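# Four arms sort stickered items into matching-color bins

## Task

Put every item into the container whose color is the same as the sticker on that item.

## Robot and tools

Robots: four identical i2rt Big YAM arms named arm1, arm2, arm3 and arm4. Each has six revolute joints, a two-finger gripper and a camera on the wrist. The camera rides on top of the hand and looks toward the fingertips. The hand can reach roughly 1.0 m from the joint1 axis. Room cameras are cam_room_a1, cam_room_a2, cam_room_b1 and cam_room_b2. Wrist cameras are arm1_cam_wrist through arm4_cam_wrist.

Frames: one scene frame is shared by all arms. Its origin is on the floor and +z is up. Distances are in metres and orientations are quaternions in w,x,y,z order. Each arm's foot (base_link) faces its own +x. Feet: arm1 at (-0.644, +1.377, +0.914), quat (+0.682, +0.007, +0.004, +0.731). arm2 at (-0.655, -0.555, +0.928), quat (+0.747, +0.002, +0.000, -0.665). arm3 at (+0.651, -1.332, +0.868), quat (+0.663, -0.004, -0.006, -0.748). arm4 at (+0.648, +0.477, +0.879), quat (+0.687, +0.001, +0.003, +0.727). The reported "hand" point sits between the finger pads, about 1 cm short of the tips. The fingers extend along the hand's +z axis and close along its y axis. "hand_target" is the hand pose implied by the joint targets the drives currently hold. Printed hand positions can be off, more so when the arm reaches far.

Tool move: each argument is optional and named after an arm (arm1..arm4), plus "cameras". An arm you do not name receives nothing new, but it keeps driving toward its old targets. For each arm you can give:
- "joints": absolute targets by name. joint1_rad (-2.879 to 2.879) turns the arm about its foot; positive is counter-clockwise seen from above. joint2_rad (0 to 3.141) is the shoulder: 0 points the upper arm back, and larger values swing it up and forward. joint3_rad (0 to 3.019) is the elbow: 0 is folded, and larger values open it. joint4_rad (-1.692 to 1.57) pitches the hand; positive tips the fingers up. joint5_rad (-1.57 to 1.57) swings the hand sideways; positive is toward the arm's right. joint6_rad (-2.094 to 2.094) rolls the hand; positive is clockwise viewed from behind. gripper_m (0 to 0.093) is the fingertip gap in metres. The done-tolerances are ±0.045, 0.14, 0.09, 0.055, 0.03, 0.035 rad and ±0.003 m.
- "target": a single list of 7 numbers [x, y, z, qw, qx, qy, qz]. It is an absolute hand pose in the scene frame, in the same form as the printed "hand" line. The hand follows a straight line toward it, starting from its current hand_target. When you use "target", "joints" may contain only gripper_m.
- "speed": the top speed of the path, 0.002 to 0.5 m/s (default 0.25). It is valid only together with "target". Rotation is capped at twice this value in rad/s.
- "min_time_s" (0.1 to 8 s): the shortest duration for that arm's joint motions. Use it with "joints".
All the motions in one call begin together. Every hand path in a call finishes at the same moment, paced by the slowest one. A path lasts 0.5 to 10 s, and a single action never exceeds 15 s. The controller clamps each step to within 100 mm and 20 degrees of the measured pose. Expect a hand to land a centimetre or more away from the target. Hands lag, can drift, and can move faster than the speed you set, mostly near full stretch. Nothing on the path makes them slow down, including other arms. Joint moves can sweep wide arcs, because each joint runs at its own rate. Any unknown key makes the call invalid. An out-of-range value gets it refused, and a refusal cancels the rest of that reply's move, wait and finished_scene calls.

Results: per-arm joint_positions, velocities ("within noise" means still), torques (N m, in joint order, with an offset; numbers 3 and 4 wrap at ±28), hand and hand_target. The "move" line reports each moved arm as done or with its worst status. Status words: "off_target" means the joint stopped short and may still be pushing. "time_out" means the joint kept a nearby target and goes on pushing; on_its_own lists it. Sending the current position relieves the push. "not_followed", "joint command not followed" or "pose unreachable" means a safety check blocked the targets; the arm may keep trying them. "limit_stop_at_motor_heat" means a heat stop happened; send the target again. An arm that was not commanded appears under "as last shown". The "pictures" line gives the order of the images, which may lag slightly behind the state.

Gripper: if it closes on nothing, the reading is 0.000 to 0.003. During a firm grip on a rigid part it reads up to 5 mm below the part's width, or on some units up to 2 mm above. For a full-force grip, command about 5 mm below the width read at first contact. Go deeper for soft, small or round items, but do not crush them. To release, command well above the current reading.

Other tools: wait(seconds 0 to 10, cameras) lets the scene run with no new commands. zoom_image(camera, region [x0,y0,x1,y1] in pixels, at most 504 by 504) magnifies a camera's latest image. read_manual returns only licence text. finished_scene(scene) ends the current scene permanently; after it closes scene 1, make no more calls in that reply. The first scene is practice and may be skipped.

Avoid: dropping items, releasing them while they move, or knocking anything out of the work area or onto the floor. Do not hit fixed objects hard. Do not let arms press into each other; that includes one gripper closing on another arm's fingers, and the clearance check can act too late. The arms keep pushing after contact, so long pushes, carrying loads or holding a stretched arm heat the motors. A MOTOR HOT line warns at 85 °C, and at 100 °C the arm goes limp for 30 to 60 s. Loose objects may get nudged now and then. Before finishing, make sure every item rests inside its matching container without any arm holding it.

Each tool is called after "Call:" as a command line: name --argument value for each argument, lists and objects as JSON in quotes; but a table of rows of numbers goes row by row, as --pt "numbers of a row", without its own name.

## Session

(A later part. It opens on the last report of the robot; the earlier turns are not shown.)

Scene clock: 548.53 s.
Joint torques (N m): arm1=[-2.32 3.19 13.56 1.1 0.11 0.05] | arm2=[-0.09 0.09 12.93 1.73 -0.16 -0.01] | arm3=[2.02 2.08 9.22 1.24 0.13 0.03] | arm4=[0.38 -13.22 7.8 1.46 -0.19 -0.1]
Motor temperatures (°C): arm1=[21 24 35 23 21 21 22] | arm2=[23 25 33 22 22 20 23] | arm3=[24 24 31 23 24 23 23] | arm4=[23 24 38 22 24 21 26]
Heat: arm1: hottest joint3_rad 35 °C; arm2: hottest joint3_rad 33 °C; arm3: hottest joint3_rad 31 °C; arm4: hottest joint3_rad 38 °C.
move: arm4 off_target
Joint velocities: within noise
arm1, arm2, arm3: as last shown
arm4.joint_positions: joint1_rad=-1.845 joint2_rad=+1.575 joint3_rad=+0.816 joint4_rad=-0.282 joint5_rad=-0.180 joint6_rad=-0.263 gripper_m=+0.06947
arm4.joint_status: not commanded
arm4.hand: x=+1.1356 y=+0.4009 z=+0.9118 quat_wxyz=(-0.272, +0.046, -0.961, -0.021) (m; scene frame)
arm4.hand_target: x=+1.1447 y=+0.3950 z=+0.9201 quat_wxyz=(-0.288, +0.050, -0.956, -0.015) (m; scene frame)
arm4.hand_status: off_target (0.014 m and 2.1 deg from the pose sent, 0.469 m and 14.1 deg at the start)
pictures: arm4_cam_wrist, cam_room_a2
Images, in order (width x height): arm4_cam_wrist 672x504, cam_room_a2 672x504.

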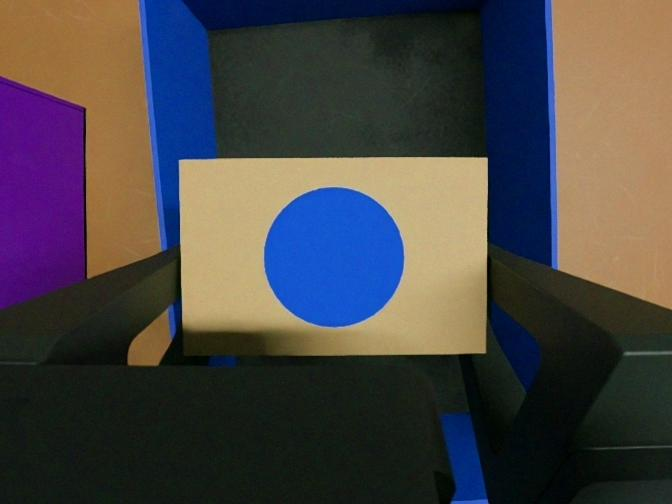

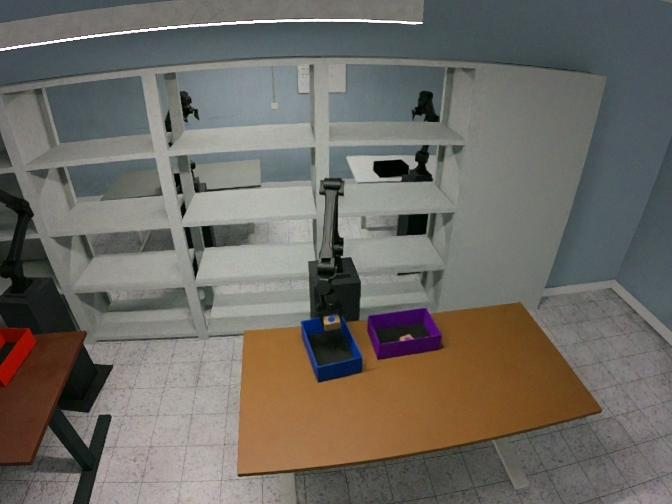

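Call:
move --arm4 '{"target":[1.165,0.385,0.79,0.2878,-0.0501,0.9563,0.0151],"speed":0.2}'

Call:
move --arm4 '{"target":[1.165,0.385,0.74,0.2878,-0.0501,0.9563,0.0151],"speed":0.08}' --cameras '["arm4_cam_wrist"]'

Call:
move --arm4 '{"target":[1.165,0.385,0.715,0.2878,-0.0501,0.9563,0.0151],"speed":0.06}' --cameras '["arm4_cam_wrist"]'

Scene clock: 556.00 s.
Joint torques (N m): arm1=[-1.79 2.67 13.59 1.2 0.11 0.03] | arm2=[-0.03 0.09 12.92 1.78 -0.16 -0.01] | arm3=[1.9 2.14 9.16 1.16 0.14 0.03] | arm4=[-0.15 -15.44 5.93 1.35 -0.19 -0.1]
Motor temperatures (°C): arm1=[21 24 35 23 21 21 22] | arm2=[23 25 33 22 22 20 23] | arm3=[24 24 31 23 24 23 23] | arm4=[23 24 37 22 24 21 26]
Heat: arm1: hottest joint3_rad 35 °C; arm2: hottest joint3_rad 33 °C; arm3: hottest joint3_rad 31 °C; arm4: hottest joint3_rad 37 °C.
move: arm4 off_target
Joint velocities: within noise
arm1, arm2, arm3: as last shown
arm4.joint_positions: joint1_rad=-1.856 joint2_rad=+1.928 joint3_rad=+0.816 joint4_rad=+0.070 joint5_rad=-0.186 joint6_rad=-0.273 gripper_m=+0.06947
arm4.joint_status: not commanded
arm4.hand: x=+1.1520 y=+0.3921 z=+0.7847 quat_wxyz=(-0.272, +0.046, -0.961, -0.021) (m; scene frame)
arm4.hand_target: x=+1.1646 y=+0.3850 z=+0.7903 quat_wxyz=(-0.288, +0.050, -0.956, -0.015) (m; scene frame)
arm4.hand_status: off_target (0.016 m and 2.0 deg from the pose sent, 0.126 m and 2.0 deg at the start)
pictures: none

Scene clock: 557.27 s.
Joint torques (N m): arm1=[-1.67 2.61 13.65 1.07 0.12 0.02] | arm2=[-0.03 0.15 12.92 1.74 -0.16 -0.01] | arm3=[2.14 2.14 9.17 1.21 0.13 0.03] | arm4=[0.44 -14.62 5.45 1.44 -0.16 -0.05]
Motor temperatures (°C): arm1=[21 24 35 23 21 21 22] | arm2=[23 25 33 22 22 20 23] | arm3=[24 24 31 23 24 23 23] | arm4=[23 24 37 22 24 21 26]
Heat: arm1: hottest joint3_rad 35 °C; arm2: hottest joint3_rad 33 °C; arm3: hottest joint3_rad 31 °C; arm4: hottest joint3_rad 37 °C.
move: arm4 off_target
Joint velocities: within noise
arm1.joint_positions: joint1_rad=-2.260 joint2_rad=+0.654 joint3_rad=+1.382 joint4_rad=-1.489 joint5_rad=-0.004 joint6_rad=+0.010 gripper_m=+0.08996
arm1.joint_status: not commanded
arm1.hand: x=-0.4509 y=+1.2439 z=+1.4083 quat_wxyz=(-0.369, -0.284, -0.877, +0.118) (m; scene frame)
arm1.hand_target: x=-0.4572 y=+1.2480 z=+1.4296 quat_wxyz=(-0.386, -0.282, -0.869, +0.125) (m; scene frame)
arm1.hand_status: not commanded
arm2.joint_positions: joint1_rad=+2.210 joint2_rad=+0.657 joint3_rad=+1.457 joint4_rad=-1.486 joint5_rad=+0.009 joint6_rad=+0.016 gripper_m=+0.09292
arm2.joint_status: not commanded
arm2.hand: x=-0.4938 y=-0.4066 z=+1.4615 quat_wxyz=(-0.400, +0.325, -0.842, -0.159) (m; scene frame)
arm2.hand_target: x=-0.5003 y=-0.4147 z=+1.4795 quat_wxyz=(-0.415, +0.322, -0.835, -0.162) (m; scene frame)
arm2.hand_status: not commanded
arm3.joint_positions: joint1_rad=+1.680 joint2_rad=+0.603 joint3_rad=+1.391 joint4_rad=-1.494 joint5_rad=-0.003 joint6_rad=-0.008 gripper_m=+0.09396
arm3.joint_status: not commanded
arm3.hand: x=+0.8570 y=-1.3269 z=+1.3788 quat_wxyz=(-0.419, +0.002, -0.908, +0.009) (m; scene frame)
arm3.hand_target: x=+0.8538 y=-1.3252 z=+1.3872 quat_wxyz=(-0.426, +0.002, -0.905, +0.007) (m; scene frame)
arm3.hand_status: not commanded
arm4.joint_positions: joint1_rad=-1.856 joint2_rad=+2.054 joint3_rad=+0.824 joint4_rad=+0.196 joint5_rad=-0.186 joint6_rad=-0.275 gripper_m=+0.06947
arm4.joint_status: not commanded
arm4.hand: x=+1.1520 y=+0.3919 z=+0.7408 quat_wxyz=(-0.276, +0.047, -0.960, -0.019) (m; scene frame)
arm4.hand_target: x=+1.1645 y=+0.3850 z=+0.7403 quat_wxyz=(-0.288, +0.050, -0.956, -0.015) (m; scene frame)
arm4.hand_status: off_target (0.015 m and 1.5 deg from the pose sent, 0.047 m and 2.0 deg at the start)
pictures: arm4_cam_wrist
Images, in order (width x height): arm4_cam_wrist 672x504.

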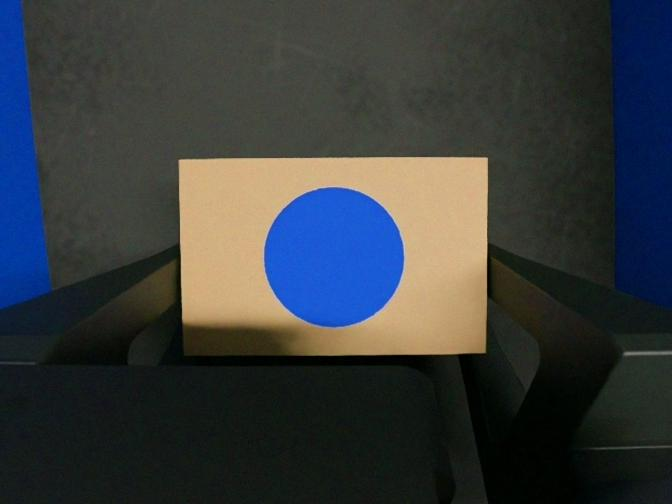

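Scene clock: 558.23 s.
Joint torques (N m): arm1=[-1.44 2.49 13.56 1.21 0.06 0.04] | arm2=[-0.03 0.09 12.92 1.73 -0.16 -0.01] | arm3=[2.08 2.2 9.18 1.2 0.13 0.02] | arm4=[-0.03 -12.98 4.52 1.03 -0.14 -0.07]
Motor temperatures (°C): arm1=[21 24 35 23 21 21 22] | arm2=[23 25 33 22 22 20 23] | arm3=[24 24 31 23 24 23 23] | arm4=[23 24 37 22 24 21 26]
Heat: arm1: hottest joint3_rad 35 °C; arm2: hottest joint3_rad 33 °C; arm3: hottest joint3_rad 31 °C; arm4: hottest joint3_rad 37 °C.
move: arm4 off_target
Joint velocities: within noise
arm1, arm2, arm3: as last shown
arm4.joint_positions: joint1_rad=-1.856 joint2_rad=+2.092 joint3_rad=+0.848 joint4_rad=+0.265 joint5_rad=-0.187 joint6_rad=-0.278 gripper_m=+0.06947
arm4.joint_status: not commanded
arm4.hand: x=+1.1690 y=+0.3881 z=+0.7367 quat_wxyz=(-0.301, +0.051, -0.952, -0.012) (m; scene frame)
arm4.hand_target: x=+1.1641 y=+0.3853 z=+0.7159 quat_wxyz=(-0.288, +0.050, -0.956, -0.015) (m; scene frame)
arm4.hand_status: off_target (0.022 m and 1.6 deg from the pose sent, 0.030 m and 1.5 deg at the start)
pictures: arm4_cam_wrist
Images, in order (width x height): arm4_cam_wrist 672x504.

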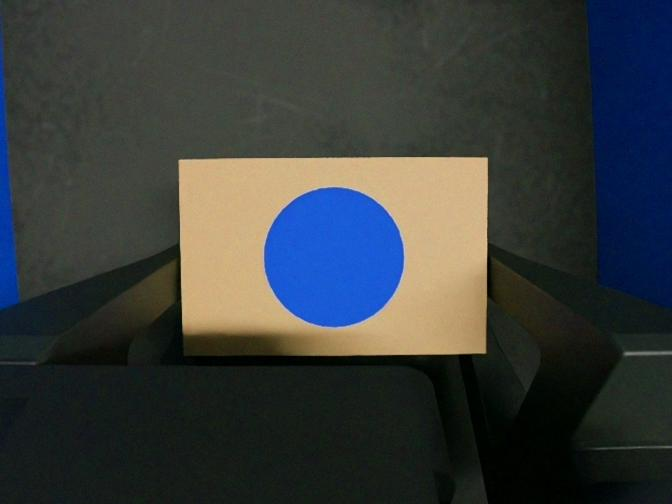

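Call:
move --arm4 '{"joints":{"gripper_m":0.088}}'

Call:
move --arm4 '{"target":[1.12,0.39,0.95,0.2878,-0.0501,0.9563,0.0151],"speed":0.15}' --cameras '["all"]'

Scene clock: 561.90 s.
Joint torques (N m): arm1=[-1.96 2.55 13.48 1.11 0.1 0.01] | arm2=[0.15 0.15 12.93 1.74 -0.16 -0.02] | arm3=[2.02 2.2 9.21 1.2 0.13 0.03] | arm4=[0.15 -13.04 4.68 1.06 0 -0.04]
Motor temperatures (°C): arm1=[21 24 35 23 21 21 22] | arm2=[23 25 33 22 22 20 23] | arm3=[24 24 31 23 24 23 23] | arm4=[23 24 36 22 24 21 26]
Heat: arm1: hottest joint3_rad 35 °C; arm2: hottest joint3_rad 33 °C; arm3: hottest joint3_rad 31 °C; arm4: hottest joint3_rad 36 °C.
move: arm4 done
Joint velocities: within noise
arm1, arm2, arm3: as last shown
arm4.joint_positions: joint1_rad=-1.856 joint2_rad=+2.093 joint3_rad=+0.848 joint4_rad=+0.267 joint5_rad=-0.191 joint6_rad=-0.280 gripper_m=+0.08790
arm4.joint_status: all done
arm4.hand: x=+1.1693 y=+0.3887 z=+0.7366 quat_wxyz=(-0.302, +0.053, -0.952, -0.014) (m; scene frame)
arm4.hand_target: x=+1.1639 y=+0.3853 z=+0.7158 quat_wxyz=(-0.288, +0.050, -0.956, -0.015) (m; scene frame)
arm4.hand_status: not commanded
pictures: none

Scene clock: 564.10 s.
Joint torques (N m): arm1=[-1.85 2.43 13.56 1.07 0.1 0.01] | arm2=[-0.03 0.09 12.9 1.74 -0.16 -0.02] | arm3=[1.85 2.2 9.18 1.2 0.14 0.02] | arm4=[-0.03 -12.16 9.06 0.5 -0.14 -0.08]
Motor temperatures (°C): arm1=[21 24 36 23 21 21 22] | arm2=[23 25 34 22 22 20 23] | arm3=[24 24 31 23 24 23 23] | arm4=[23 24 36 22 24 21 26]
Heat: arm1: hottest joint3_rad 36 °C; arm2: hottest joint3_rad 34 °C; arm3: hottest joint3_rad 31 °C; arm4: hottest joint3_rad 36 °C.
move: arm4 off_target
Joint velocities: within noise
arm1, arm2, arm3: as last shown
arm4.joint_positions: joint1_rad=-1.872 joint2_rad=+1.461 joint3_rad=+0.774 joint4_rad=-0.340 joint5_rad=-0.196 joint6_rad=-0.287 gripper_m=+0.08791
arm4.joint_status: not commanded
arm4.hand: x=+1.1118 y=+0.3961 z=+0.9399 quat_wxyz=(-0.280, +0.047, -0.959, -0.019) (m; scene frame)
arm4.hand_target: x=+1.1198 y=+0.3901 z=+0.9501 quat_wxyz=(-0.288, +0.050, -0.956, -0.015) (m; scene frame)
arm4.hand_status: off_target (0.014 m and 1.1 deg from the pose sent, 0.219 m and 1.7 deg at the start)
pictures: arm1_cam_wrist, arm2_cam_wrist, arm3_cam_wrist, arm4_cam_wrist, cam_room_a1, cam_room_a2, cam_room_b1, cam_room_b2
Images, in order (width x height): arm1_cam_wrist 672x504, arm2_cam_wrist 672x504, arm3_cam_wrist 672x504, arm4_cam_wrist 672x504, cam_room_a1 672x504, cam_room_a2 672x504, cam_room_b1 672x504, cam_room_b2 672x504.

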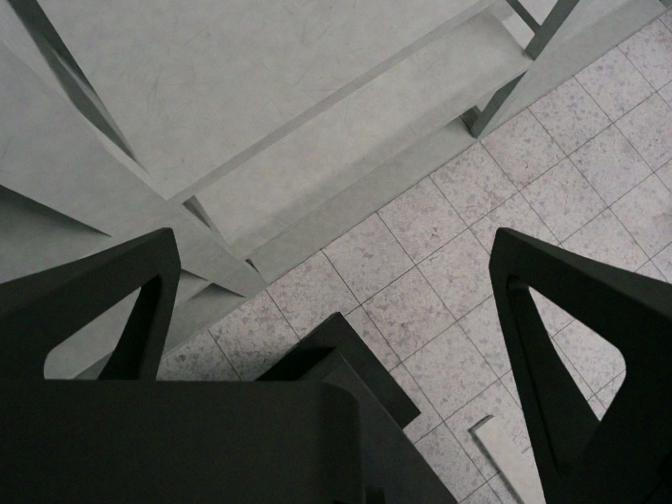

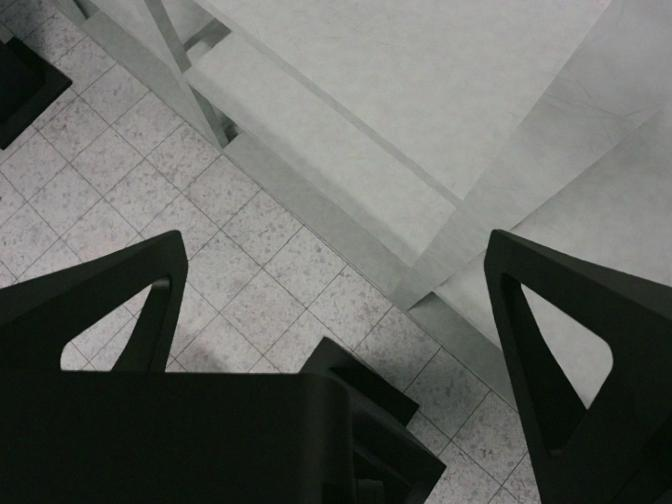

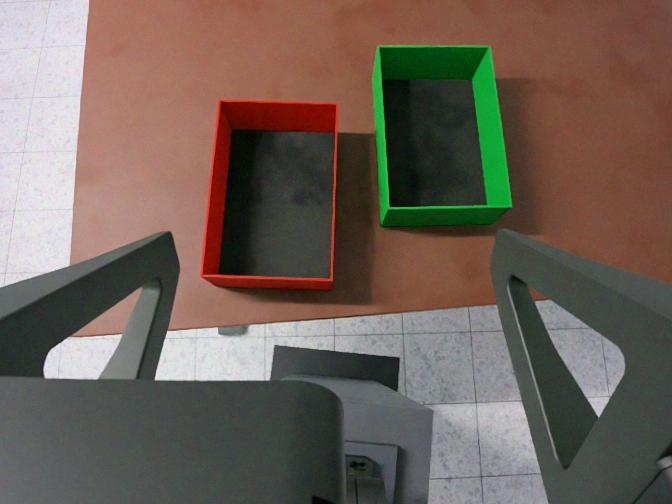

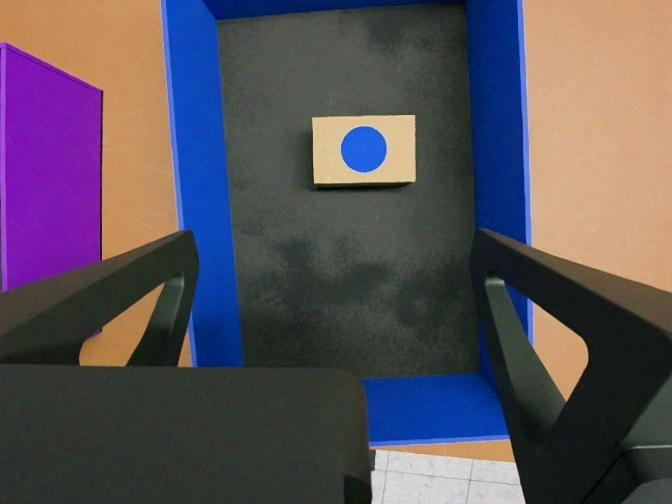

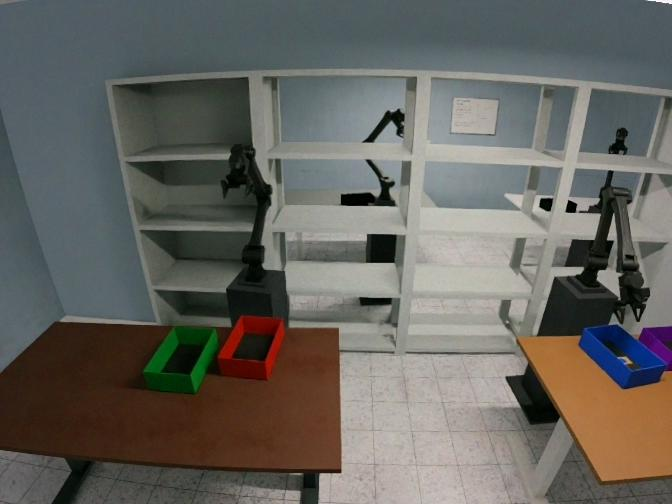

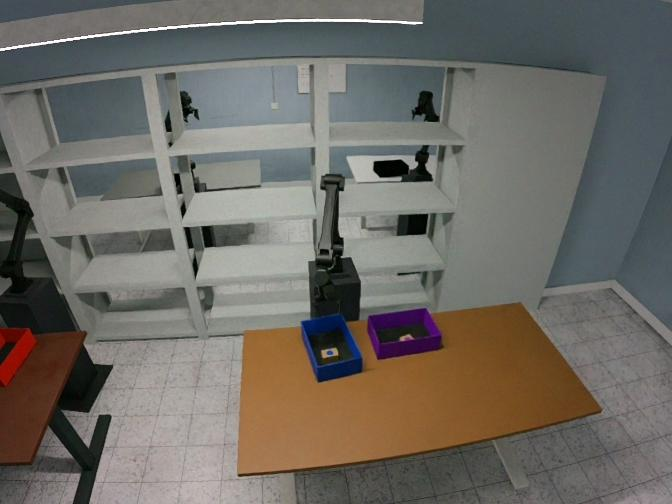

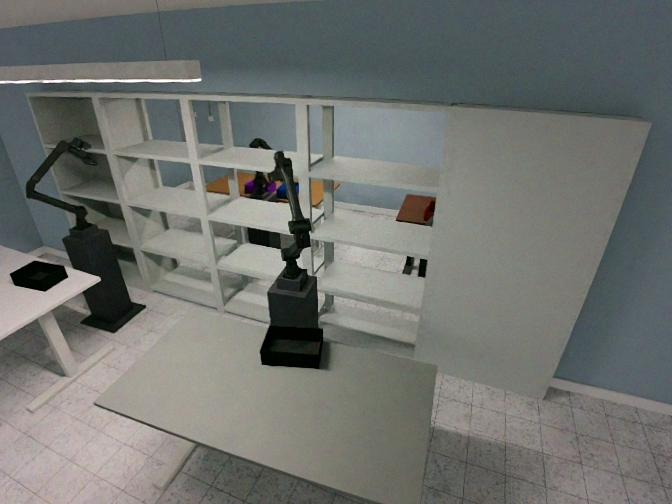

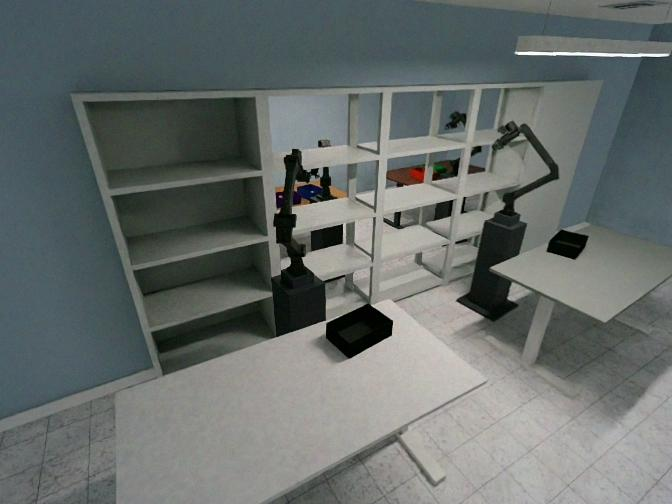

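Call:
finished_scene --scene 1

The scene is finished: the task was done.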